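# Park the bike upright in the floor rack

## Task

Put the bike into the floor rack so that one of its wheels sits in the rack's slot, pushed near the slot's closed end, with the kickstand fully retracted. When finished the bike must be motionless, and nothing other than the rack (no wall, furniture or loose item) may be in contact with it. The rack is loose on the floor and can slide. If the bike falls or is left leaning, the task fails.

## Robot and tools

Robot: TidyBot++, a single-arm mobile manipulator. The base is 0.54 m long, 0.50 m wide and 0.38 m tall, on four powered casters that can drive forward, sideways and turn. On top sits one seven-joint arm ending in a two-finger gripper. The shoulder is 0.12 m ahead of the base centre and 0.68 m above the floor. Segment lengths: upper arm 0.42 m, forearm 0.31 m, hand 0.31 m. At the start the arm is folded with the hand pointing down, reaching up to 0.08 m beyond the base front.

Frames (metres): the base frame has its origin on the floor below the base centre, x forward, y left, z up. The odometry frame is the base frame as it was when the scene began; base_odometry is reported there from wheel turns only, so wheel slip shows as false travel, and heading (rad, left positive, -3.142 to 3.142) drifts over many moves. hand_pose is the point between the finger pads, in the base frame; its z axis runs out along the fingers, its y axis is the opening direction. base_tilt gives forward and right lean in degrees.

Tool move: one action plus optional cameras and blocking.
- base: an object with any of translate_m (forward +, -2 to 2 m), strafe_m (left +, -2 to 2 m), rotate_rad (counter-clockwise seen from above +, -6.3 to 6.3 rad). These are offsets relative to where the base is when the command begins, measured along its axes at that moment; the base heads straight to the resulting point.
- joints: absolute targets by name, in radians: joint_1_rad to joint_7_rad, plus gripper_pos (0 fully open, about 85 mm gap; 1 fully closed). joint_2_rad limited to ±2.249, joint_4_rad to ±2.579, joint_6_rad to ±2.099; the others rotate freely but go the short way, so turn in steps smaller than half a revolution. joint_1_rad positive is clockwise from above, the reverse of rotate_rad.
- target: one flat list of seven numbers [x, y, z, qw, qx, qy, qz], an absolute hand pose in the base frame, metres then a unit quaternion, in the same format hand_pose prints. With target, joints may only carry gripper_pos.
- speeds: optional caps for this action only: translate_m and strafe_m 0.05 to 0.5 m/s (give one value when combining both), rotate_rad 0.1 to 1.57 rad/s.
- cameras: list from base_camera, wrist_camera, all; omitted means all, [] means none.
- blocking: true (default) returns after everything stops; false returns in about half a second while motion continues.
A move with no action just reports state and images. Unknown keys make the call invalid; out-of-range values get it refused, and a refusal or an unplanned stop cancels the rest of the calls in that reply.

Other tools: wait(seconds 0 to 10, cameras) lets time run with no new command. stop(cameras) brakes all your running motions; braked parts report stopped and may keep pressing on contacts. zoom_image(camera, region [x0, y0, x1, y1] pixels, at most 504 by 504, origin top-left) magnifies the latest image of that camera. read_manual gives licence texts only. finished_scene(scene) ends the current scene, given its number, and cannot be undone; the bike must stay parked without the robot.

Result lines: move is done or the worst status among motions. base_status, joint_status, hand_status: done, moving, off_target (rested short, may still push), contact_stop or time_out (unplanned stops; the part holds where it halted), not_followed (a check withheld arm targets, with joint command not followed or pose unreachable and a cause). hand_target is where the hand would be with joints at their targets. motor_effort gives percent of max torque, peak in brackets. on_its_own lists uncommanded behaviour. ARM HIT means the arm struck the base or itself. MOTOR HOT warns of heating; OVER-TEMPERATURE FAULT means the arm goes limp for 30 to 60 s (joints show limit_stop_at_motor_heat); resend targets afterwards. A torque fault (torque_fault) freezes the arm for 10 s.

Hand target tips: poses usually end within about 3 cm; correct by adding the desired minus measured position to your previous target. To hold still, resend hand_target, not hand_pose. Unreachable poses wander up to 10 s then time_out. Low forward poses close to the base work poorly and can hit the base; nothing keeps the arm off the base or out of furniture. A load makes the arm sag; never command a loaded joint to its current reading. Closed fingers grip with 100 to 150 N; done at gripper_pos 1 means nothing is held, off_target means something is between the fingers.

Base: accelerations up to 0.5 m/s2 and 1.57 rad/s2; a blocked base keeps shoving until its 14 s time-out and may still report done.

Cameras: base_camera is fixed on the base front looking forward and down (644x364); wrist_camera is on the hand, looking along it (644x476, fisheye). Calibration matrices were supplied; treat them as approximate.

Avoid: dropping or releasing the bike while it moves, letting it or the rack topple, ramming or strong pushes, twisting or yanking on the gripper, clamping hard on a part still resting on something. The robot can tip if a raised arm snags while the base moves, if a raised hand is pushed or pulled sideways, or if the stretched arm swings sideways; pulling the arm in or backing away rights it. Brief outside tugs on held parts can occur.

Each tool is called after "Call:" as name([rows], argument=value, ...), one row to a line, values as JSON.

## Session

Call:
move()

Scene clock: 0.00 s.
base_odometry: x=+0.000 y=+0.000 heading=+0.000
base_tilt: forward=+0.2 right=-0.5
base_status: not commanded
joint_positions: joint_1_rad=+0.021 joint_2_rad=-0.359 joint_3_rad=+3.182 joint_4_rad=-2.528 joint_5_rad=+0.030 joint_6_rad=-0.910 joint_7_rad=+1.573 gripper_pos=+0.000
joint_status: not commanded
motor_effort: joint_1_rad=+0 joint_2_rad=+0 joint_3_rad=+0 joint_4_rad=+15 joint_5_rad=+0 joint_6_rad=+1 joint_7_rad=+1
hand_pose: x=+0.2504 y=-0.0125 z=+0.5881 quat_wxyz=(+0.006, +0.999, -0.020, +0.031) (m; base frame)
hand_target: x=+0.2499 y=-0.0125 z=+0.5878 quat_wxyz=(+0.006, +0.999, -0.020, +0.031) (m; base frame)
hand_status: not commanded
pictures: base_camera, wrist_camera

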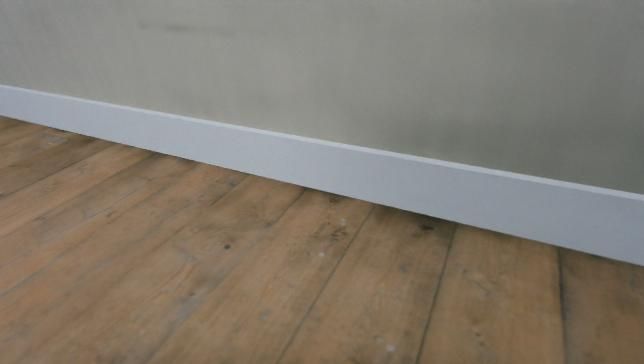

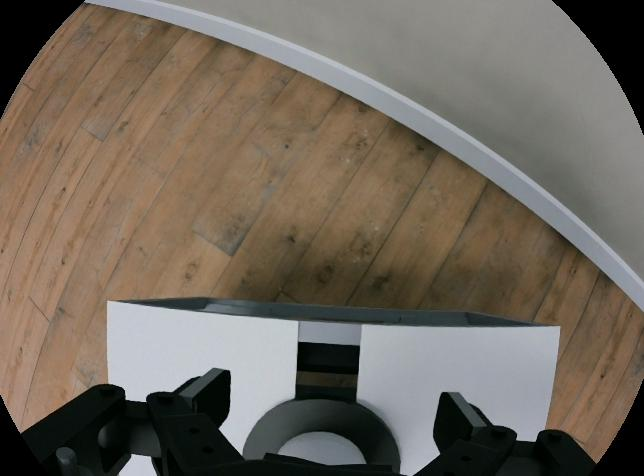

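Call:
move(joints={"joint_1_rad": -1.57, "joint_6_rad": 0.3})

Call:
move(joints={"joint_1_rad": -2.6}, cameras=["wrist_camera"])

Call:
move(joints={"joint_1_rad": -3.6}, cameras=["wrist_camera"])

Call:
move(joints={"joint_1_rad": -4.6}, cameras=["wrist_camera"])

Scene clock: 5.27 s.
move: done
base_odometry: x=+0.000 y=+0.000 heading=+0.000
base_tilt: forward=+0.2 right=-0.5
base_status: not commanded
joint_positions: joint_1_rad=-1.558 joint_2_rad=-0.359 joint_3_rad=+3.182 joint_4_rad=-2.528 joint_5_rad=+0.030 joint_6_rad=+0.245 joint_7_rad=+1.573 gripper_pos=+0.000
joint_status: all done
motor_effort: joint_1_rad=+1(2) joint_2_rad=-4(5) joint_3_rad=+0(1) joint_4_rad=+20(21) joint_5_rad=+0(2) joint_6_rad=+8(9) joint_7_rad=+1(1)
hand_pose: x=+0.1375 y=+0.4039 z=+0.7909 quat_wxyz=(-0.394, +0.587, +0.573, +0.414) (m; base frame)
hand_target: x=+0.1326 y=+0.4093 z=+0.8067 quat_wxyz=(-0.412, +0.572, +0.566, +0.428) (m; base frame)
hand_status: not commanded
pictures: base_camera, wrist_camera
camera_calibration:
wrist_camera: T_world_to_cam=[[0.99368, 0.0751997, 0.0833429, -0.230497], [0.104089, -0.339256, -0.934918, 0.923967], [-0.0420309, 0.937683, -0.344939, 0.0326152], [0, 0, 0, 1]] pos_world=[0.134236, 0.300212, 0.894294]

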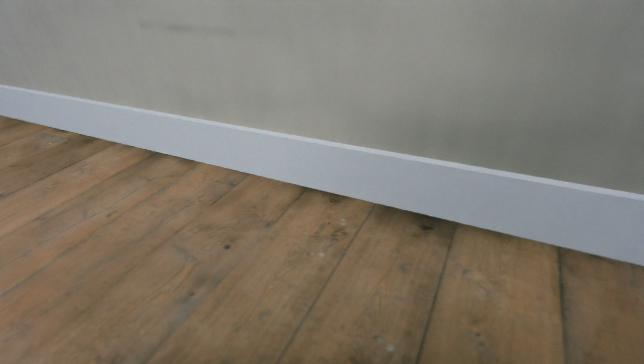

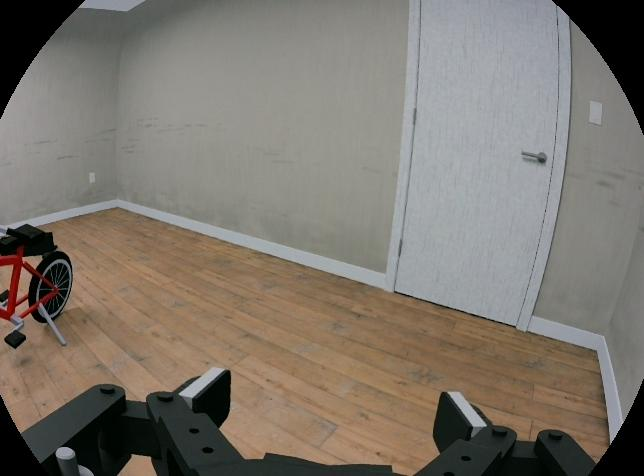

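Scene clock: 7.57 s.
move: done
base_odometry: x=+0.000 y=+0.000 heading=+0.000
base_tilt: forward=+0.2 right=-0.6
base_status: not commanded
joint_positions: joint_1_rad=-2.588 joint_2_rad=-0.359 joint_3_rad=+3.182 joint_4_rad=-2.528 joint_5_rad=+0.030 joint_6_rad=+0.247 joint_7_rad=+1.573 gripper_pos=+0.000
joint_status: all done
motor_effort: joint_1_rad=+0(2) joint_2_rad=-5(6) joint_3_rad=+0(1) joint_4_rad=+19(21) joint_5_rad=+1(2) joint_6_rad=+8(9) joint_7_rad=+1(1)
hand_pose: x=-0.2179 y=+0.2239 z=+0.7915 quat_wxyz=(-0.548, +0.228, +0.787, +0.167) (m; base frame)
hand_target: x=-0.2249 y=+0.2224 z=+0.8067 quat_wxyz=(-0.569, +0.219, +0.774, +0.170) (m; base frame)
hand_status: not commanded
pictures: wrist_camera
camera_calibration:
wrist_camera: T_world_to_cam=[[0.447308, 0.890467, 0.0835743, -0.165669], [0.342752, -0.0843613, -0.93563, 0.895983], [-0.826097, 0.44716, -0.342945, 0.124044], [0, 0, 0, 1]] pos_world=[-0.130522, 0.167641, 0.894695]

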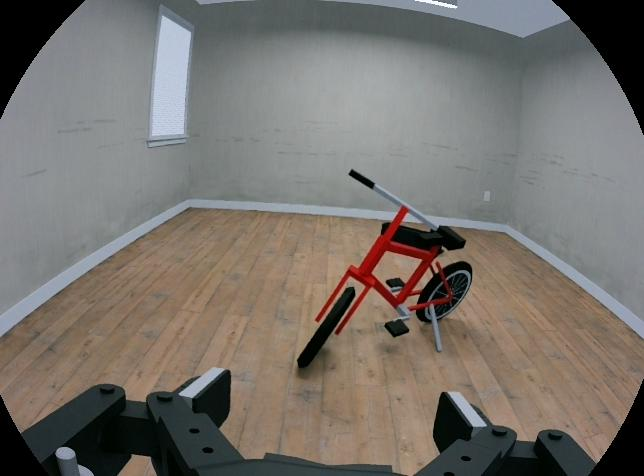

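Scene clock: 9.87 s.
move: done
base_odometry: x=+0.000 y=+0.000 heading=+0.000
base_tilt: forward=+0.2 right=-0.6
base_status: not commanded
joint_positions: joint_1_rad=-3.588 joint_2_rad=-0.359 joint_3_rad=+3.182 joint_4_rad=-2.528 joint_5_rad=+0.030 joint_6_rad=+0.247 joint_7_rad=+1.573 gripper_pos=+0.000
joint_status: all done
motor_effort: joint_1_rad=+1(2) joint_2_rad=-5(6) joint_3_rad=+0(1) joint_4_rad=+21(21) joint_5_rad=+1(2) joint_6_rad=+8(9) joint_7_rad=+1(1)
hand_pose: x=-0.2515 y=-0.1626 z=+0.7916 quat_wxyz=(-0.561, -0.177, +0.800, -0.116) (m; base frame)
hand_target: x=-0.2540 y=-0.1692 z=+0.8067 quat_wxyz=(-0.581, -0.179, +0.785, -0.124) (m; base frame)
hand_status: not commanded
pictures: wrist_camera
camera_calibration:
wrist_camera: T_world_to_cam=[[-0.507714, 0.857459, 0.0836139, -0.052054], [0.255832, 0.24273, -0.935752, 0.906398], [-0.822664, -0.453703, -0.342603, 0.123314], [0, 0, 0, 1]] pos_world=[-0.156867, -0.119428, 0.894764]

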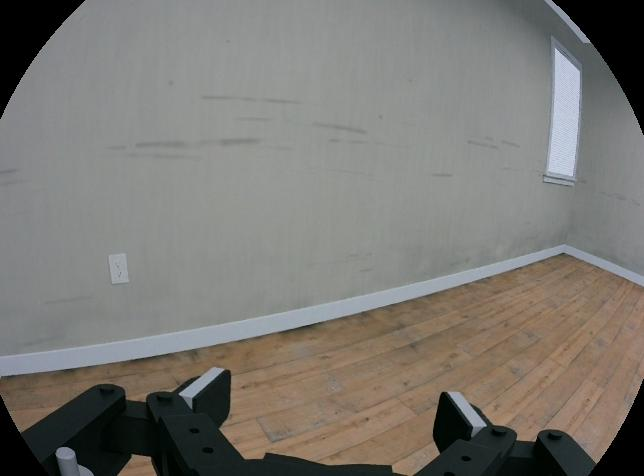

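Scene clock: 12.17 s.
move: done
base_odometry: x=+0.000 y=+0.000 heading=+0.000
base_tilt: forward=+0.2 right=-0.5
base_status: not commanded
joint_positions: joint_1_rad=-4.588 joint_2_rad=-0.359 joint_3_rad=+3.182 joint_4_rad=-2.528 joint_5_rad=+0.030 joint_6_rad=+0.247 joint_7_rad=+1.573 gripper_pos=+0.000
joint_status: all done
motor_effort: joint_1_rad=+1(2) joint_2_rad=-4(6) joint_3_rad=+0(1) joint_4_rad=+21(21) joint_5_rad=+0(2) joint_6_rad=+8(9) joint_7_rad=+1(1)
hand_pose: x=+0.0557 y=-0.3996 z=+0.7917 quat_wxyz=(-0.437, -0.539, +0.618, -0.371) (m; base frame)
hand_target: x=+0.0599 y=-0.4053 z=+0.8067 quat_wxyz=(-0.450, -0.533, +0.603, -0.387) (m; base frame)
hand_status: not commanded
pictures: wrist_camera
camera_calibration:
wrist_camera: T_world_to_cam=[[-0.995843, 0.036058, 0.0836404, 0.00601168], [-0.0660649, 0.346196, -0.935833, 0.94475], [-0.0627002, -0.937469, -0.342375, 0.0326643], [0, 0, 0, 1]] pos_world=[0.0704496, -0.296664, 0.89481]

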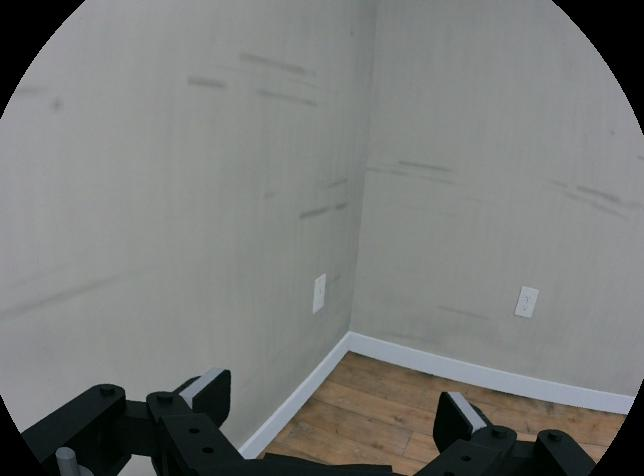

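Call:
move(base={"rotate_rad": 2.5}, joints={"joint_1_rad": -6.28, "joint_6_rad": -0.3})

Scene clock: 15.87 s.
move: done
base_odometry: x=+0.000 y=+0.000 heading=+2.500
base_tilt: forward=+0.2 right=-0.5
base_status: done
joint_positions: joint_1_rad=-6.270 joint_2_rad=-0.359 joint_3_rad=+3.182 joint_4_rad=-2.528 joint_5_rad=+0.030 joint_6_rad=-0.239 joint_7_rad=+1.573 gripper_pos=+0.000
joint_status: all done
motor_effort: joint_1_rad=+1(2) joint_2_rad=-3(6) joint_3_rad=+0(1) joint_4_rad=+18(20) joint_5_rad=+1(2) joint_6_rad=+6(8) joint_7_rad=+1(1)
hand_pose: x=+0.4393 y=-0.0170 z=+0.6676 quat_wxyz=(-0.012, -0.933, +0.013, -0.359) (m; base frame)
hand_target: x=+0.4245 y=-0.0137 z=+0.6548 quat_wxyz=(-0.009, -0.944, +0.009, -0.329) (m; base frame)
hand_status: not commanded
pictures: base_camera, wrist_camera
camera_calibration:
wrist_camera: T_world_to_cam=[[0.0963014, -0.99505, 0.0245403, -0.0732554], [-0.735446, -0.087747, -0.671878, 0.83198], [0.670705, 0.0466547, -0.740255, 0.33307], [0, 0, 0, 1]] pos_world=[0.395539, -0.0154283, 0.807343]

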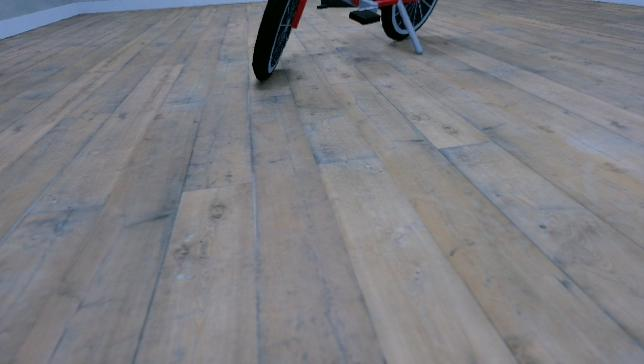

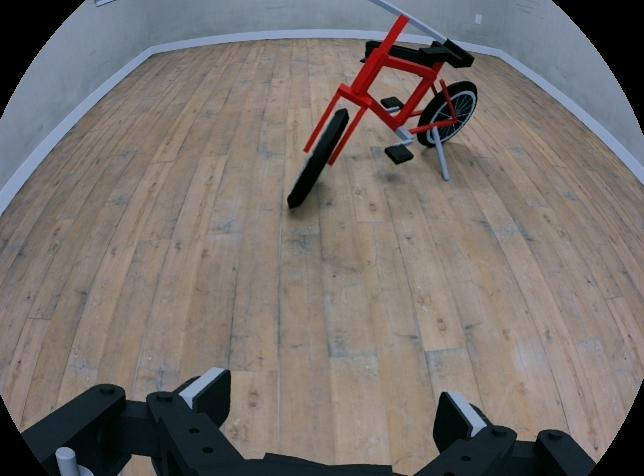

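Call:
move(joints={"joint_1_rad": -7.5}, cameras=["wrist_camera"])

Call:
move(joints={"joint_1_rad": -8.8}, cameras=["wrist_camera"])

Call:
move(joints={"joint_1_rad": -10.0}, cameras=["wrist_camera"])

Call:
move(joints={"joint_1_rad": -11.3}, cameras=["wrist_camera"])

Scene clock: 19.53 s.
move: done
base_odometry: x=+0.000 y=+0.000 heading=+2.500
base_tilt: forward=+0.2 right=-0.5
base_status: not commanded
joint_positions: joint_1_rad=-7.488 joint_2_rad=-0.359 joint_3_rad=+3.182 joint_4_rad=-2.528 joint_5_rad=+0.030 joint_6_rad=-0.241 joint_7_rad=+1.573 gripper_pos=+0.000
joint_status: all done
motor_effort: joint_1_rad=+1(2) joint_2_rad=-3(5) joint_3_rad=+0(1) joint_4_rad=+18(19) joint_5_rad=+0(2) joint_6_rad=+6(7) joint_7_rad=+1(1)
hand_pose: x=+0.2456 y=+0.2942 z=+0.6671 quat_wxyz=(+0.195, -0.773, -0.523, -0.300) (m; base frame)
hand_target: x=+0.2368 y=+0.2822 z=+0.6548 quat_wxyz=(+0.181, -0.779, -0.534, -0.275) (m; base frame)
hand_status: not commanded
pictures: wrist_camera
camera_calibration:
wrist_camera: T_world_to_cam=[[0.96691, -0.253962, 0.0242396, -0.176591], [-0.172783, -0.721804, -0.670182, 0.763674], [0.187697, 0.643818, -0.7418, 0.392129], [0, 0, 0, 1]] pos_world=[0.229097, 0.253916, 0.806963]

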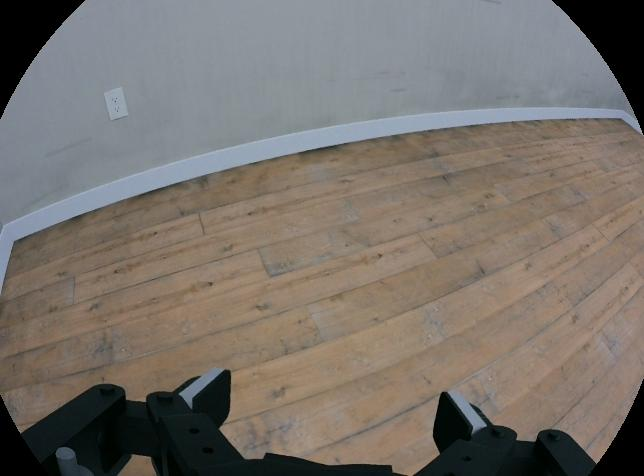

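Scene clock: 22.10 s.
move: done
base_odometry: x=+0.000 y=+0.000 heading=+2.500
base_tilt: forward=+0.2 right=-0.5
base_status: not commanded
joint_positions: joint_1_rad=-8.788 joint_2_rad=-0.359 joint_3_rad=+3.182 joint_4_rad=-2.528 joint_5_rad=+0.030 joint_6_rad=-0.241 joint_7_rad=+1.573 gripper_pos=+0.000
joint_status: all done
motor_effort: joint_1_rad=+0(2) joint_2_rad=-4(4) joint_3_rad=+0(1) joint_4_rad=+18(20) joint_5_rad=+1(2) joint_6_rad=+6(7) joint_7_rad=+1(1)
hand_pose: x=-0.1305 y=+0.2007 z=+0.6671 quat_wxyz=(+0.337, -0.299, -0.885, -0.121) (m; base frame)
hand_target: x=-0.1214 y=+0.1890 z=+0.6548 quat_wxyz=(+0.311, -0.297, -0.896, -0.110) (m; base frame)
hand_status: not commanded
pictures: wrist_camera
camera_calibration:
wrist_camera: T_world_to_cam=[[0.503391, 0.863719, 0.0242079, -0.121404], [0.649393, -0.359699, -0.670004, 0.665693], [-0.569988, 0.352994, -0.741963, 0.482459], [0, 0, 0, 1]] pos_world=[-0.0961865, 0.174003, 0.806923]

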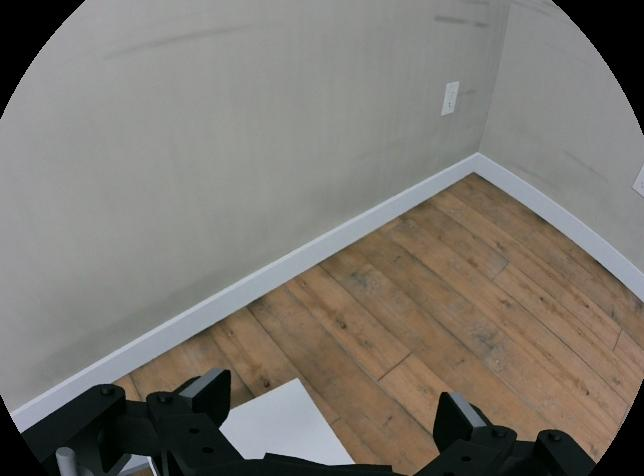

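Scene clock: 24.57 s.
move: done
base_odometry: x=+0.000 y=+0.000 heading=+2.500
base_tilt: forward=+0.2 right=-0.5
base_status: not commanded
joint_positions: joint_1_rad=-9.988 joint_2_rad=-0.359 joint_3_rad=+3.182 joint_4_rad=-2.528 joint_5_rad=+0.030 joint_6_rad=-0.241 joint_7_rad=+1.573 gripper_pos=+0.000
joint_status: all done
motor_effort: joint_1_rad=+1(2) joint_2_rad=-3(4) joint_3_rad=+0(1) joint_4_rad=+18(20) joint_5_rad=+1(2) joint_6_rad=+5(7) joint_7_rad=+1(1)
hand_pose: x=-0.1584 y=-0.1598 z=+0.6671 quat_wxyz=(+0.346, +0.253, -0.899, +0.090) (m; base frame)
hand_target: x=-0.1443 y=-0.1555 z=+0.6548 quat_wxyz=(+0.318, +0.261, -0.907, +0.085) (m; base frame)
hand_status: not commanded
pictures: wrist_camera
camera_calibration:
wrist_camera: T_world_to_cam=[[-0.622596, 0.782169, 0.0241921, 0.0126023], [0.570648, 0.474948, -0.669914, 0.674992], [-0.535477, -0.403281, -0.742044, 0.478436], [0, 0, 0, 1]] pos_world=[-0.121146, -0.137499, 0.806903]

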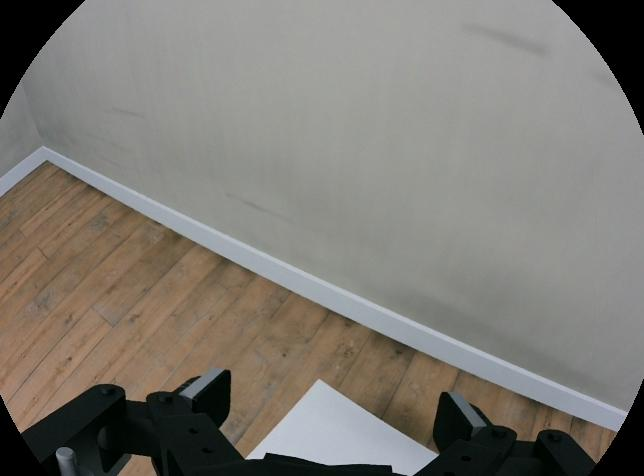

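Scene clock: 27.13 s.
move: done
base_odometry: x=+0.000 y=+0.000 heading=+2.500
base_tilt: forward=+0.2 right=-0.5
base_status: not commanded
joint_positions: joint_1_rad=-11.288 joint_2_rad=-0.359 joint_3_rad=+3.182 joint_4_rad=-2.528 joint_5_rad=+0.030 joint_6_rad=-0.241 joint_7_rad=+1.573 gripper_pos=+0.000
joint_status: all done
motor_effort: joint_1_rad=+1(2) joint_2_rad=-3(4) joint_3_rad=+0(1) joint_4_rad=+18(19) joint_5_rad=+1(2) joint_6_rad=+5(6) joint_7_rad=+1(1)
hand_pose: x=+0.1988 y=-0.3100 z=+0.6670 quat_wxyz=(+0.221, +0.745, -0.563, +0.281) (m; base frame)
hand_target: x=+0.1985 y=-0.2953 z=+0.6548 quat_wxyz=(+0.202, +0.757, -0.564, +0.260) (m; base frame)
hand_status: not commanded
pictures: wrist_camera
camera_calibration:
wrist_camera: T_world_to_cam=[[-0.920192, -0.390719, 0.0241762, 0.0480303], [-0.305043, 0.676966, -0.669825, 0.779128], [0.245347, -0.623743, -0.742125, 0.385601], [0, 0, 0, 1]] pos_world=[0.187258, -0.268162, 0.806883]

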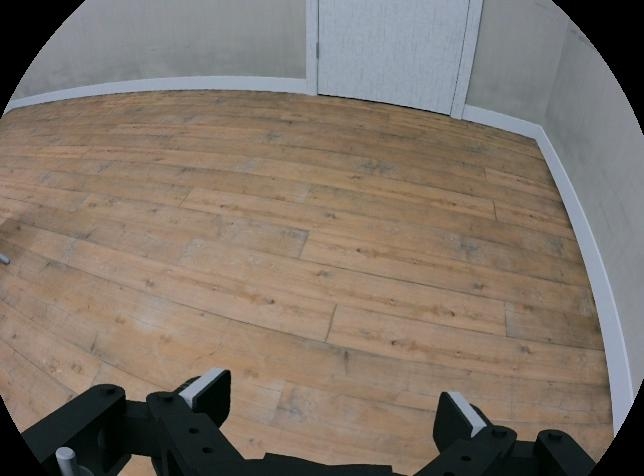

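Call:
move(joints={"joint_1_rad": -12.56, "joint_6_rad": 0.2})

Call:
zoom_image(camera="wrist_camera", region=[70, 60, 370, 260])

Call:
zoom_image(camera="wrist_camera", region=[280, 60, 580, 260])

Scene clock: 30.43 s.
move: done
base_odometry: x=+0.000 y=+0.000 heading=+2.500
base_tilt: forward=+0.2 right=-0.5
base_status: not commanded
joint_positions: joint_1_rad=-12.548 joint_2_rad=-0.359 joint_3_rad=+3.182 joint_4_rad=-2.528 joint_5_rad=+0.030 joint_6_rad=+0.144 joint_7_rad=+1.573 gripper_pos=+0.000
joint_status: all done
motor_effort: joint_1_rad=+1(1) joint_2_rad=-4(5) joint_3_rad=+0(1) joint_4_rad=+20(20) joint_5_rad=+0(2) joint_6_rad=+7(9) joint_7_rad=+1(1)
hand_pose: x=+0.5104 y=-0.0206 z=+0.7620 quat_wxyz=(+0.016, +0.848, -0.013, +0.529) (m; base frame)
hand_target: x=+0.5176 y=-0.0159 z=+0.7775 quat_wxyz=(+0.013, +0.833, -0.007, +0.553) (m; base frame)
hand_status: not commanded
pictures: base_camera, wrist_camera
camera_calibration:
wrist_camera: T_world_to_cam=[[0.0762677, -0.994483, 0.0720233, -0.111912], [-0.432385, -0.0980755, -0.896339, 0.963535], [0.898458, 0.03722, -0.437479, 0.00829651], [0, 0, 0, 1]] pos_world=[0.417699, -0.0171038, 0.875344]

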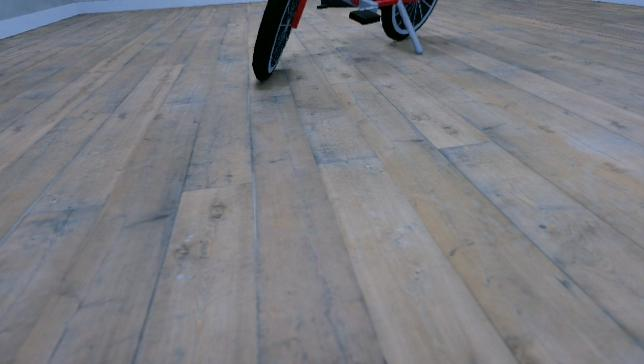

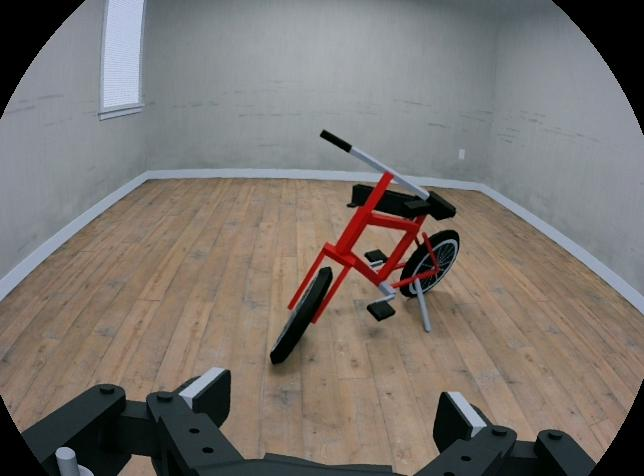

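Scaled by 1.680.

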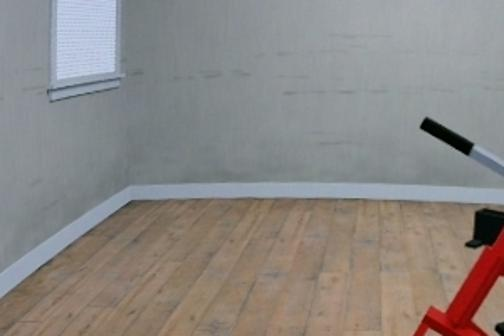

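Scaled by 1.680.

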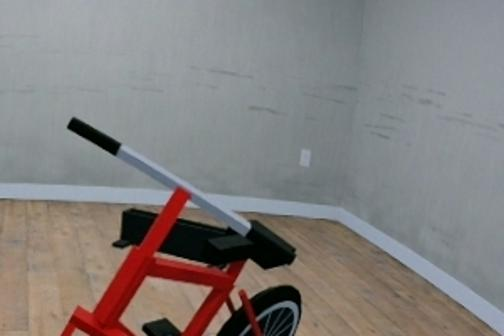

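Call:
zoom_image(camera="wrist_camera", region=[240, 160, 480, 380])

Call:
zoom_image(camera="wrist_camera", region=[400, 160, 640, 400])

Call:
zoom_image(camera="wrist_camera", region=[0, 160, 240, 400])

Scaled by 2.100.

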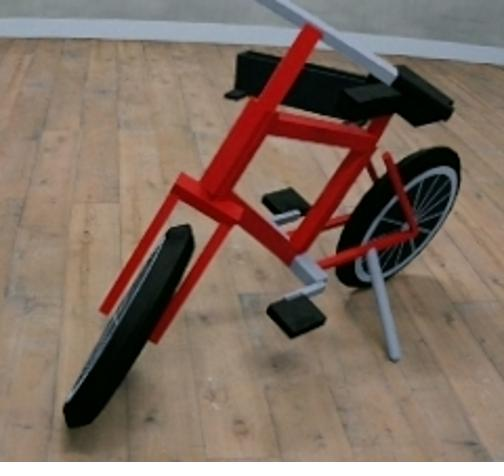

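Scaled by 2.100.

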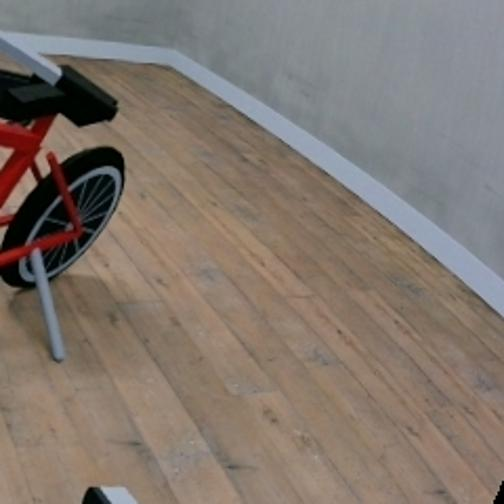

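Scaled by 2.100.

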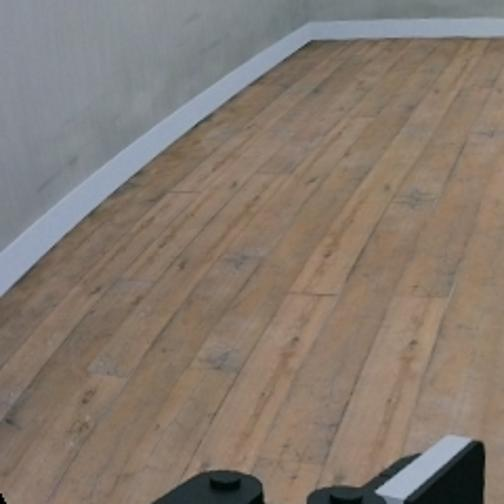

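Call:
move(base={"translate_m": 0.3, "strafe_m": 0.9, "rotate_rad": -0.35})

Scene clock: 37.73 s.
move: done
base_odometry: x=-0.779 y=-0.541 heading=+2.149
base_tilt: forward=+0.2 right=-0.5
base_status: done
joint_positions: joint_1_rad=-12.551 joint_2_rad=-0.359 joint_3_rad=+3.182 joint_4_rad=-2.528 joint_5_rad=+0.030 joint_6_rad=+0.147 joint_7_rad=+1.573 gripper_pos=+0.000
joint_status: not commanded
motor_effort: joint_1_rad=+1(2) joint_2_rad=-4(6) joint_3_rad=+0(2) joint_4_rad=+19(21) joint_5_rad=+0(2) joint_6_rad=+9(9) joint_7_rad=+1(1)
hand_pose: x=+0.5109 y=-0.0195 z=+0.7630 quat_wxyz=(+0.015, +0.847, -0.012, +0.531) (m; base frame)
hand_target: x=+0.5176 y=-0.0159 z=+0.7775 quat_wxyz=(+0.013, +0.833, -0.007, +0.553) (m; base frame)
hand_status: not commanded
pictures: base_camera, wrist_camera
camera_calibration:
wrist_camera: T_world_to_cam=[[0.0788144, -0.994257, 0.0723922, -0.112526], [-0.429162, -0.0993844, -0.897743, 0.964082], [0.899783, 0.0396871, -0.43453, 0.00532723], [0, 0, 0, 1]] pos_world=[0.417822, -0.0162762, 0.875959]

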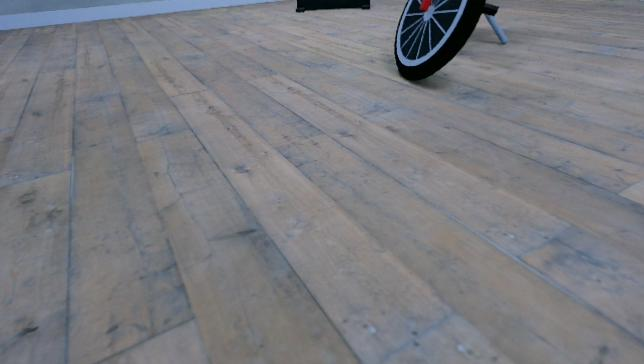

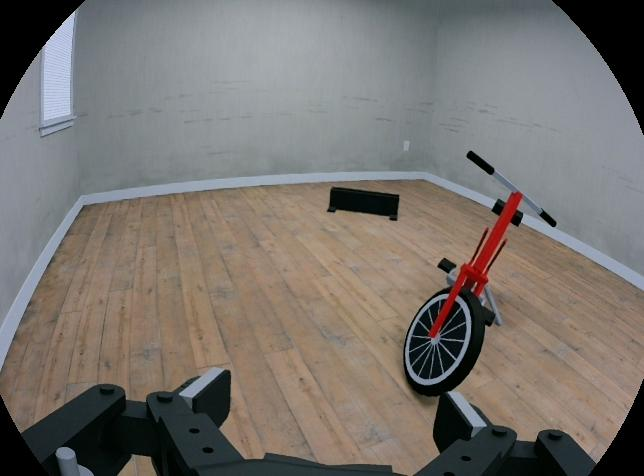

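Call:
zoom_image(camera="wrist_camera", region=[310, 170, 420, 240])

Call:
zoom_image(camera="wrist_camera", region=[380, 140, 580, 410])

Scaled by 4.582.

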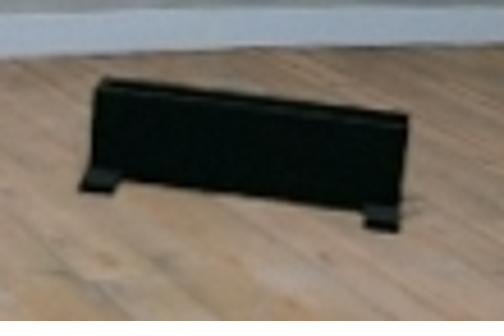

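Scaled by 1.867.

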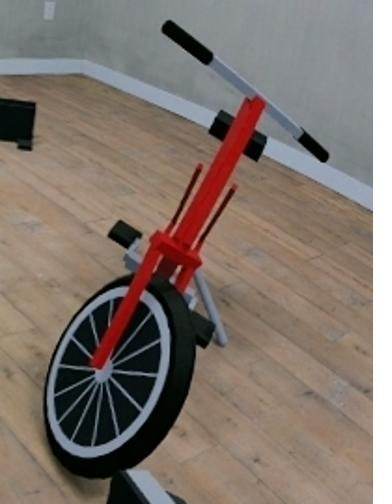

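Call:
move(base={"translate_m": 1.5, "strafe_m": 0.35})

Call:
zoom_image(camera="wrist_camera", region=[300, 150, 600, 400])

Scene clock: 44.43 s.
move: done
base_odometry: x=-1.892 y=+0.524 heading=+2.149
base_tilt: forward=+0.2 right=-0.5
base_status: done
joint_positions: joint_1_rad=-12.551 joint_2_rad=-0.358 joint_3_rad=+3.182 joint_4_rad=-2.528 joint_5_rad=+0.030 joint_6_rad=+0.151 joint_7_rad=+1.573 gripper_pos=+0.000
joint_status: not commanded
motor_effort: joint_1_rad=+0(2) joint_2_rad=-4(7) joint_3_rad=+0(1) joint_4_rad=+20(22) joint_5_rad=+1(2) joint_6_rad=+8(9) joint_7_rad=+1(1)
hand_pose: x=+0.5116 y=-0.0195 z=+0.7634 quat_wxyz=(+0.015, +0.847, -0.012, +0.532) (m; base frame)
hand_target: x=+0.5176 y=-0.0159 z=+0.7775 quat_wxyz=(+0.013, +0.833, -0.007, +0.553) (m; base frame)
hand_status: not commanded
pictures: base_camera, wrist_camera
camera_calibration:
wrist_camera: T_world_to_cam=[[0.0786972, -0.994246, 0.0726803, -0.112778], [-0.427191, -0.0995069, -0.898669, 0.964443], [0.90073, 0.0396744, -0.432564, 0.00292522], [0, 0, 0, 1]] pos_world=[0.418242, -0.0162768, 0.876177]

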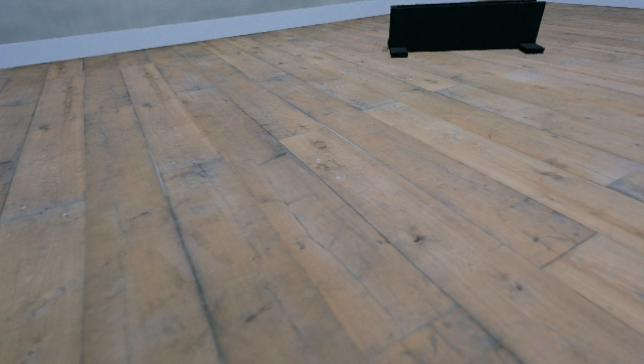

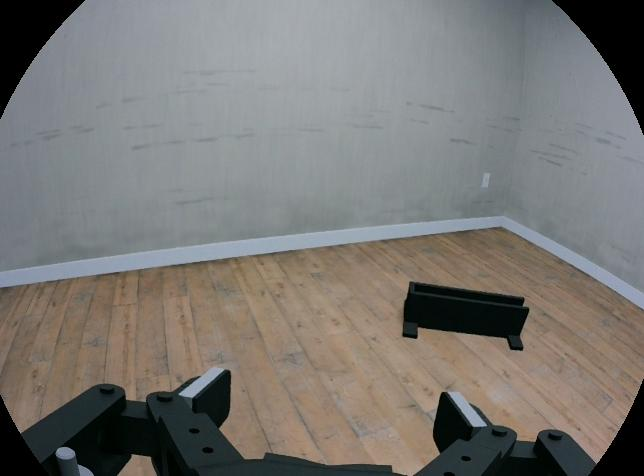

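Scaled by 1.680.

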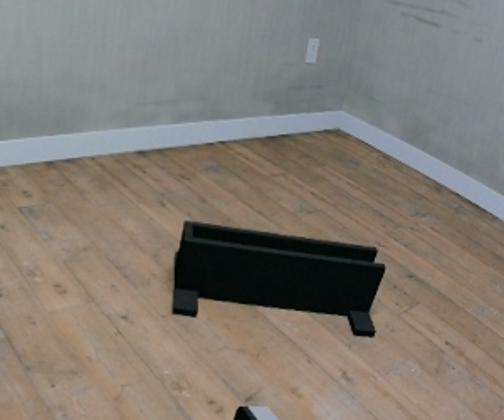

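Call:
move(base={"translate_m": -1.15, "strafe_m": -0.38}, joints={"joint_6_rad": -0.3}, cameras=[])

Scene clock: 55.53 s.
move: done
base_odometry: x=-0.945 y=-0.232 heading=+2.149
base_tilt: forward=+0.2 right=-0.5
base_status: done
joint_positions: joint_1_rad=-12.551 joint_2_rad=-0.358 joint_3_rad=+3.182 joint_4_rad=-2.525 joint_5_rad=+0.030 joint_6_rad=-0.256 joint_7_rad=+1.573 gripper_pos=+0.000
joint_status: all done
motor_effort: joint_1_rad=+1(2) joint_2_rad=-3(7) joint_3_rad=+0(1) joint_4_rad=+19(20) joint_5_rad=+0(2) joint_6_rad=+5(7) joint_7_rad=+1(1)
hand_pose: x=+0.4365 y=-0.0179 z=+0.6650 quat_wxyz=(+0.012, +0.936, -0.014, +0.351) (m; base frame)
hand_target: x=+0.4244 y=-0.0147 z=+0.6548 quat_wxyz=(+0.010, +0.944, -0.010, +0.329) (m; base frame)
hand_status: not commanded
pictures: none
No camera images: "cameras" was empty.

Call:
move(base={"translate_m": -0.03, "strafe_m": -0.7}, cameras=[])

Call:
move(base={"translate_m": 0.88, "strafe_m": -0.6, "rotate_rad": 1.1})

Scene clock: 59.17 s.
move: done
base_odometry: x=-0.343 y=+0.126 heading=+2.149
base_tilt: forward=+0.2 right=-0.5
base_status: done
joint_positions: joint_1_rad=-12.551 joint_2_rad=-0.358 joint_3_rad=+3.182 joint_4_rad=-2.525 joint_5_rad=+0.030 joint_6_rad=-0.256 joint_7_rad=+1.573 gripper_pos=+0.000
joint_status: not commanded
motor_effort: joint_1_rad=+0(2) joint_2_rad=-3(5) joint_3_rad=+0(1) joint_4_rad=+18(19) joint_5_rad=+1(2) joint_6_rad=+6(6) joint_7_rad=+1(1)
hand_pose: x=+0.4365 y=-0.0178 z=+0.6650 quat_wxyz=(+0.012, +0.936, -0.014, +0.351) (m; base frame)
hand_target: x=+0.4244 y=-0.0147 z=+0.6548 quat_wxyz=(+0.010, +0.944, -0.010, +0.329) (m; base frame)
hand_status: not commanded
pictures: none
No camera images: "cameras" was empty.

Scene clock: 62.93 s.
move: done
base_odometry: x=-0.321 y=+1.191 heading=-3.034
base_tilt: forward=+0.2 right=-0.5
base_status: done
joint_positions: joint_1_rad=-12.552 joint_2_rad=-0.358 joint_3_rad=+3.182 joint_4_rad=-2.525 joint_5_rad=+0.030 joint_6_rad=-0.256 joint_7_rad=+1.573 gripper_pos=+0.000
joint_status: not commanded
motor_effort: joint_1_rad=+1(2) joint_2_rad=-4(5) joint_3_rad=+0(1) joint_4_rad=+18(20) joint_5_rad=+1(2) joint_6_rad=+6(7) joint_7_rad=+1(1)
hand_pose: x=+0.4365 y=-0.0175 z=+0.6650 quat_wxyz=(+0.012, +0.936, -0.014, +0.351) (m; base frame)
hand_target: x=+0.4244 y=-0.0147 z=+0.6548 quat_wxyz=(+0.010, +0.944, -0.010, +0.329) (m; base frame)
hand_status: not commanded
pictures: base_camera, wrist_camera
camera_calibration:
wrist_camera: T_world_to_cam=[[0.0947769, -0.995244, 0.0225325, -0.0714389], [-0.746291, -0.0860126, -0.660039, 0.824969], [0.658838, 0.0457407, -0.750893, 0.345277], [0, 0, 0, 1]] pos_world=[0.394956, -0.0159346, 0.805388]

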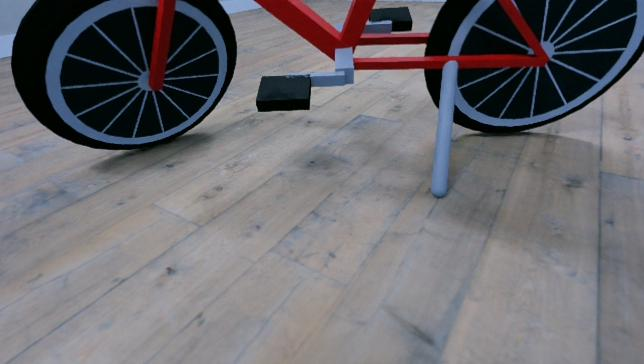

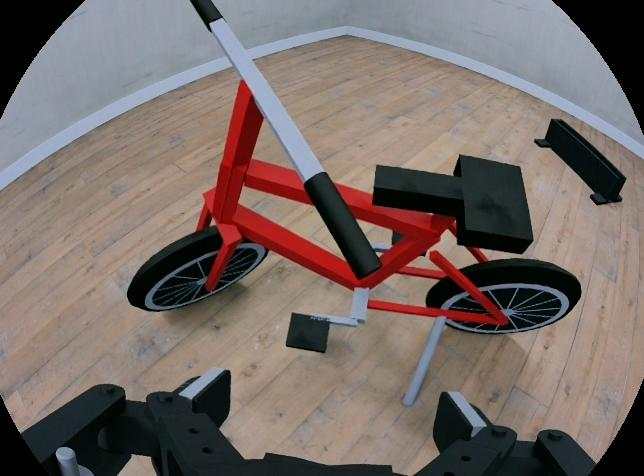

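Call:
zoom_image(camera="wrist_camera", region=[120, 60, 440, 320])

Call:
zoom_image(camera="wrist_camera", region=[350, 120, 600, 420])

Call:
zoom_image(camera="base_camera", region=[240, 0, 644, 220])

Scaled by 1.575.

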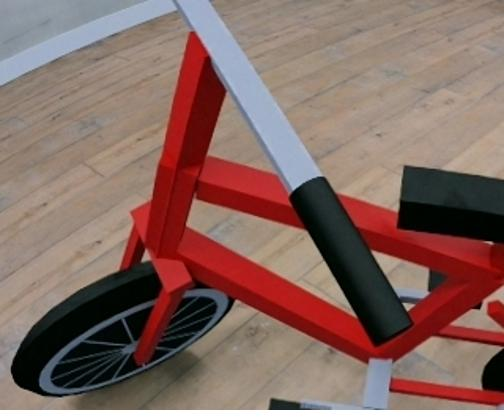

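Scaled by 1.680.

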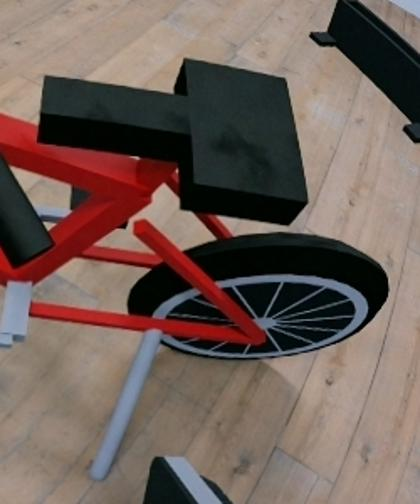

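Scaled by 1.248.

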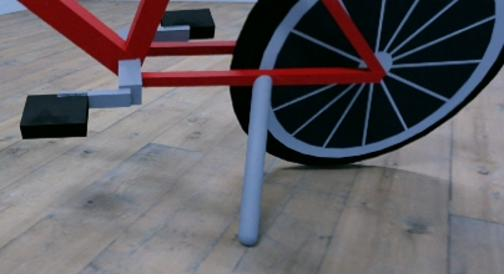

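Call:
move(base={"translate_m": 0.015, "strafe_m": -1.067, "rotate_rad": -1.167}, joints={"joint_6_rad": -0.6}, cameras=[])

Call:
move(base={"translate_m": 0.45, "strafe_m": 1.05})

Scene clock: 77.43 s.
move: done
base_odometry: x=-0.451 y=+2.250 heading=+2.082
base_tilt: forward=+0.2 right=-0.5
base_status: done
joint_positions: joint_1_rad=-12.554 joint_2_rad=-0.358 joint_3_rad=+3.182 joint_4_rad=-2.529 joint_5_rad=+0.030 joint_6_rad=-0.555 joint_7_rad=+1.573 gripper_pos=+0.000
joint_status: all done
motor_effort: joint_1_rad=+0(2) joint_2_rad=-2(4) joint_3_rad=+0(2) joint_4_rad=+17(20) joint_5_rad=+1(2) joint_6_rad=+3(6) joint_7_rad=+1(1)
hand_pose: x=+0.3568 y=-0.0147 z=+0.6137 quat_wxyz=(+0.009, +0.978, -0.014, +0.206) (m; base frame)
hand_target: x=+0.3438 y=-0.0129 z=+0.6085 quat_wxyz=(+0.008, +0.983, -0.011, +0.184) (m; base frame)
hand_status: not commanded
pictures: none
No camera images: "cameras" was empty.

Scene clock: 81.07 s.
move: done
base_odometry: x=-1.587 y=+2.129 heading=+2.082
base_tilt: forward=+0.2 right=-0.5
base_status: done
joint_positions: joint_1_rad=-12.554 joint_2_rad=-0.358 joint_3_rad=+3.182 joint_4_rad=-2.529 joint_5_rad=+0.030 joint_6_rad=-0.555 joint_7_rad=+1.573 gripper_pos=+0.000
joint_status: not commanded
motor_effort: joint_1_rad=+0(2) joint_2_rad=-2(3) joint_3_rad=+0(1) joint_4_rad=+17(18) joint_5_rad=+1(2) joint_6_rad=+3(5) joint_7_rad=+1(1)
hand_pose: x=+0.3568 y=-0.0147 z=+0.6137 quat_wxyz=(+0.009, +0.978, -0.014, +0.206) (m; base frame)
hand_target: x=+0.3438 y=-0.0129 z=+0.6085 quat_wxyz=(+0.008, +0.983, -0.011, +0.184) (m; base frame)
hand_status: not commanded
pictures: base_camera, wrist_camera
camera_calibration:
wrist_camera: T_world_to_cam=[[0.0943427, -0.995398, -0.0168244, -0.0356327], [-0.909087, -0.0792493, -0.408998, 0.636004], [0.405783, 0.0538809, -0.91238, 0.548678], [0, 0, 0, 1]] pos_world=[0.358901, -0.0146291, 0.760128]

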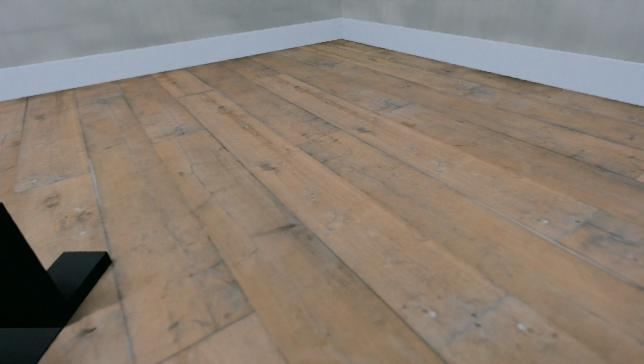

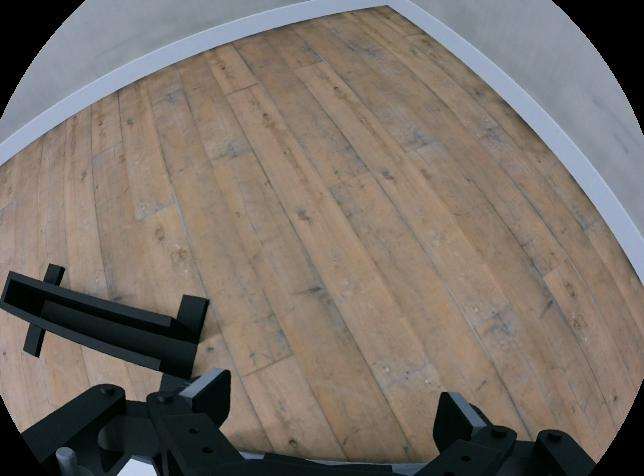

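Call:
move(base={"translate_m": -0.12, "strafe_m": 0.51})

Call:
zoom_image(camera="wrist_camera", region=[150, 200, 500, 450])

Scene clock: 84.40 s.
move: done
base_odometry: x=-1.974 y=+1.775 heading=+2.082
base_tilt: forward=+0.2 right=-0.5
base_status: done
joint_positions: joint_1_rad=-12.554 joint_2_rad=-0.358 joint_3_rad=+3.182 joint_4_rad=-2.529 joint_5_rad=+0.030 joint_6_rad=-0.555 joint_7_rad=+1.573 gripper_pos=+0.000
joint_status: not commanded
motor_effort: joint_1_rad=+1(2) joint_2_rad=-1(3) joint_3_rad=+0(1) joint_4_rad=+17(18) joint_5_rad=+0(2) joint_6_rad=+4(5) joint_7_rad=+1(1)
hand_pose: x=+0.3568 y=-0.0147 z=+0.6137 quat_wxyz=(+0.009, +0.978, -0.014, +0.206) (m; base frame)
hand_target: x=+0.3438 y=-0.0129 z=+0.6085 quat_wxyz=(+0.008, +0.983, -0.011, +0.184) (m; base frame)
hand_status: not commanded
pictures: base_camera, wrist_camera
camera_calibration:
wrist_camera: T_world_to_cam=[[0.0943427, -0.995398, -0.0168244, -0.0356327], [-0.909087, -0.0792493, -0.408998, 0.636004], [0.405783, 0.0538809, -0.91238, 0.548678], [0, 0, 0, 1]] pos_world=[0.358901, -0.0146291, 0.760128]

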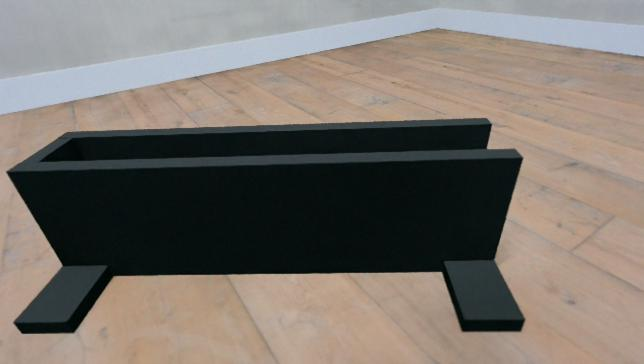

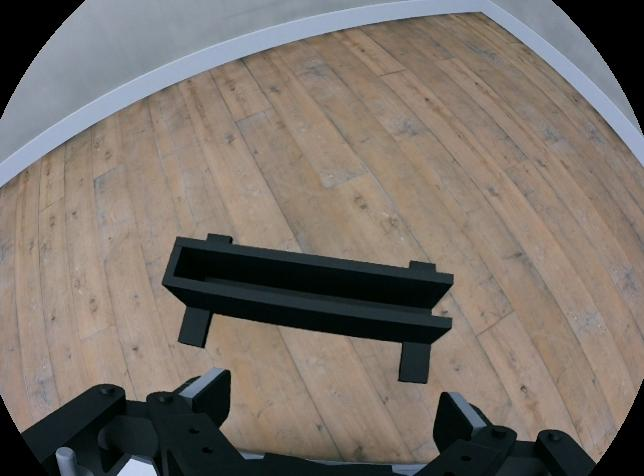

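Scaled by 1.440.

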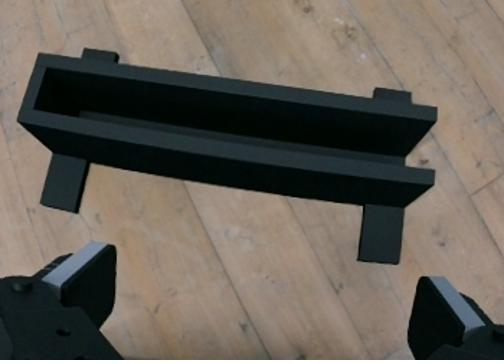

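Call:
move(joints={"joint_1_rad": -12.566, "joint_2_rad": 0.95, "joint_4_rad": -1.92, "joint_6_rad": -0.27, "joint_7_rad": 0.05, "gripper_pos": 0.35})

Scene clock: 91.70 s.
move: done
base_odometry: x=-1.974 y=+1.775 heading=+2.082
base_tilt: forward=+0.2 right=-0.5
base_status: not commanded
joint_positions: joint_1_rad=-12.554 joint_2_rad=+0.947 joint_3_rad=+3.182 joint_4_rad=-1.941 joint_5_rad=+0.030 joint_6_rad=-0.328 joint_7_rad=+0.121 gripper_pos=+0.350
joint_status: all done
motor_effort: joint_1_rad=+1(2) joint_2_rad=-32(34) joint_3_rad=+0(0) joint_4_rad=+4(18) joint_5_rad=+0(2) joint_6_rad=+0(4) joint_7_rad=+1(2)
hand_pose: x=+0.5165 y=-0.0284 z=+0.3130 quat_wxyz=(+0.040, +0.745, -0.666, -0.014) (m; base frame)
hand_target: x=+0.5461 y=-0.0237 z=+0.3124 quat_wxyz=(+0.015, +0.726, -0.687, +0.015) (m; base frame)
hand_status: not commanded
pictures: base_camera, wrist_camera
camera_calibration:
wrist_camera: T_world_to_cam=[[-0.976548, -0.215256, 0.00422537, 0.499316], [-0.215277, 0.975996, -0.0329665, 0.211026], [0.0029723, -0.033103, -0.999448, 0.443128], [0, 0, 0, 1]] pos_world=[0.531718, -0.0838109, 0.44773]

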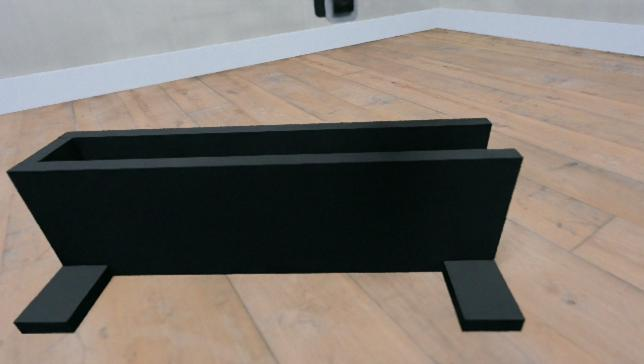

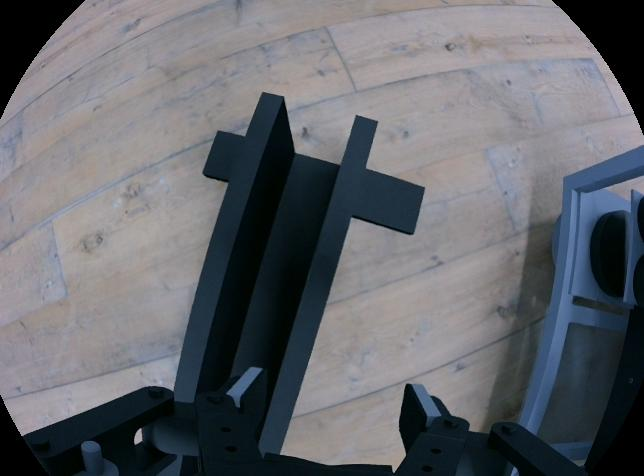

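Call:
zoom_image(camera="wrist_camera", region=[160, 230, 480, 476])

Scaled by 1.575.

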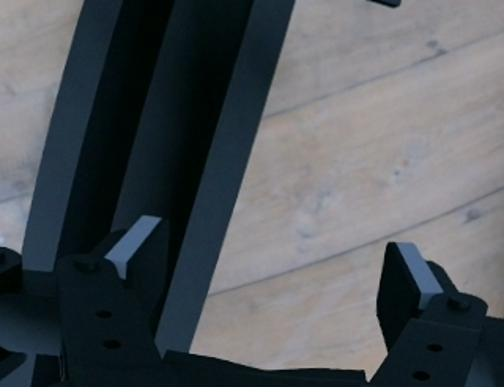

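Call:
move(target=[0.535, 0.01, 0.25, 0, 0.685, -0.728, 0], cameras=["wrist_camera"])

Scene clock: 95.63 s.
move: off_target
base_odometry: x=-1.974 y=+1.775 heading=+2.082
base_tilt: forward=+0.2 right=-0.5
base_status: not commanded
joint_positions: joint_1_rad=-12.689 joint_2_rad=+1.100 joint_3_rad=+3.274 joint_4_rad=-1.937 joint_5_rad=-0.784 joint_6_rad=-0.245 joint_7_rad=+0.627 gripper_pos=+0.350
joint_status: not commanded
motor_effort: joint_1_rad=+0(2) joint_2_rad=-32(34) joint_3_rad=+1(2) joint_4_rad=+1(4) joint_5_rad=+0(2) joint_6_rad=-1(2) joint_7_rad=+1(1)
hand_pose: x=+0.5066 y=+0.0283 z=+0.2507 quat_wxyz=(+0.009, +0.674, -0.737, -0.042) (m; base frame)
hand_target: x=+0.5349 y=+0.0100 z=+0.2500 quat_wxyz=(+0.000, +0.685, -0.728, +0.000) (m; base frame)
hand_status: off_target (0.034 m and 5.2 deg from the pose sent, 0.076 m and 11.0 deg at the start)
pictures: wrist_camera
camera_calibration:
wrist_camera: T_world_to_cam=[[-0.999891, -0.012391, -0.00807093, 0.511327], [-0.0127192, 0.999038, 0.0419613, 0.0294251], [0.00754322, 0.0420593, -0.999087, 0.37816], [0, 0, 0, 1]] pos_world=[0.508793, -0.0389661, 0.380707]

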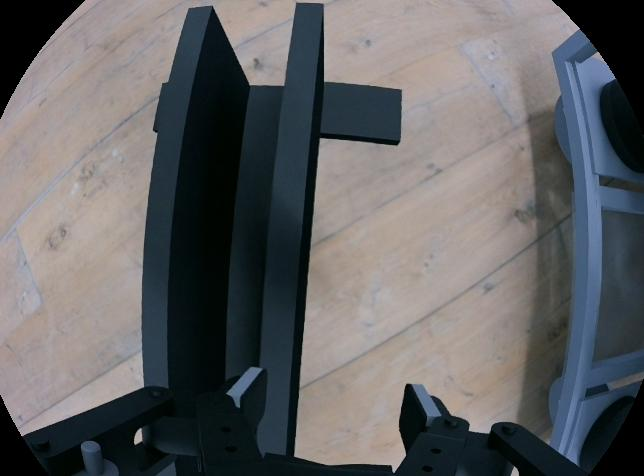

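Call:
move(target=[0.561, 0.002, 0.19, -0.009, 0.690, -0.722, 0.035], cameras=["wrist_camera"])

Scene clock: 97.67 s.
move: off_target
base_odometry: x=-1.974 y=+1.775 heading=+2.082
base_tilt: forward=+0.2 right=-0.5
base_status: not commanded
joint_positions: joint_1_rad=-12.651 joint_2_rad=+1.253 joint_3_rad=+3.225 joint_4_rad=-1.837 joint_5_rad=-0.798 joint_6_rad=-0.080 joint_7_rad=+0.666 gripper_pos=+0.350
joint_status: not commanded
motor_effort: joint_1_rad=+1(1) joint_2_rad=-33(36) joint_3_rad=+1(2) joint_4_rad=+1(3) joint_5_rad=+1(2) joint_6_rad=+0(1) joint_7_rad=+1(1)
hand_pose: x=+0.5353 y=+0.0040 z=+0.1882 quat_wxyz=(+0.008, +0.681, -0.732, +0.008) (m; base frame)
hand_target: x=+0.5610 y=+0.0020 z=+0.1900 quat_wxyz=(-0.009, +0.690, -0.722, +0.035) (m; base frame)
hand_status: off_target (0.026 m and 4.0 deg from the pose sent, 0.086 m and 9.4 deg at the start)
pictures: wrist_camera
camera_calibration:
wrist_camera: T_world_to_cam=[[-0.996663, -0.033433, -0.0744692, 0.550083], [-0.0311315, 0.999008, -0.0318545, 0.0804231], [0.0754603, -0.0294299, -0.996714, 0.279994], [0, 0, 0, 1]] pos_world=[0.529622, -0.0537122, 0.3226]

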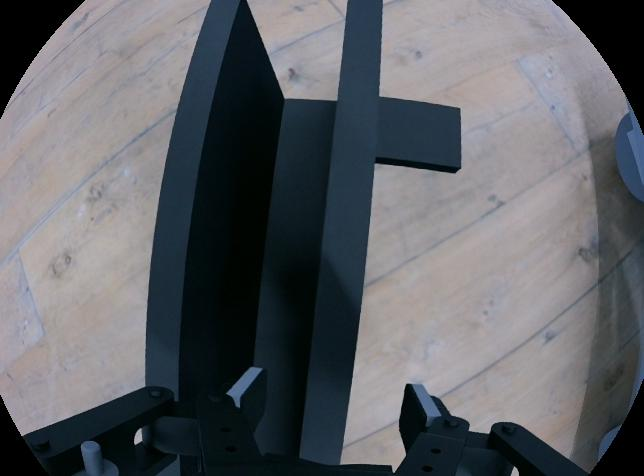

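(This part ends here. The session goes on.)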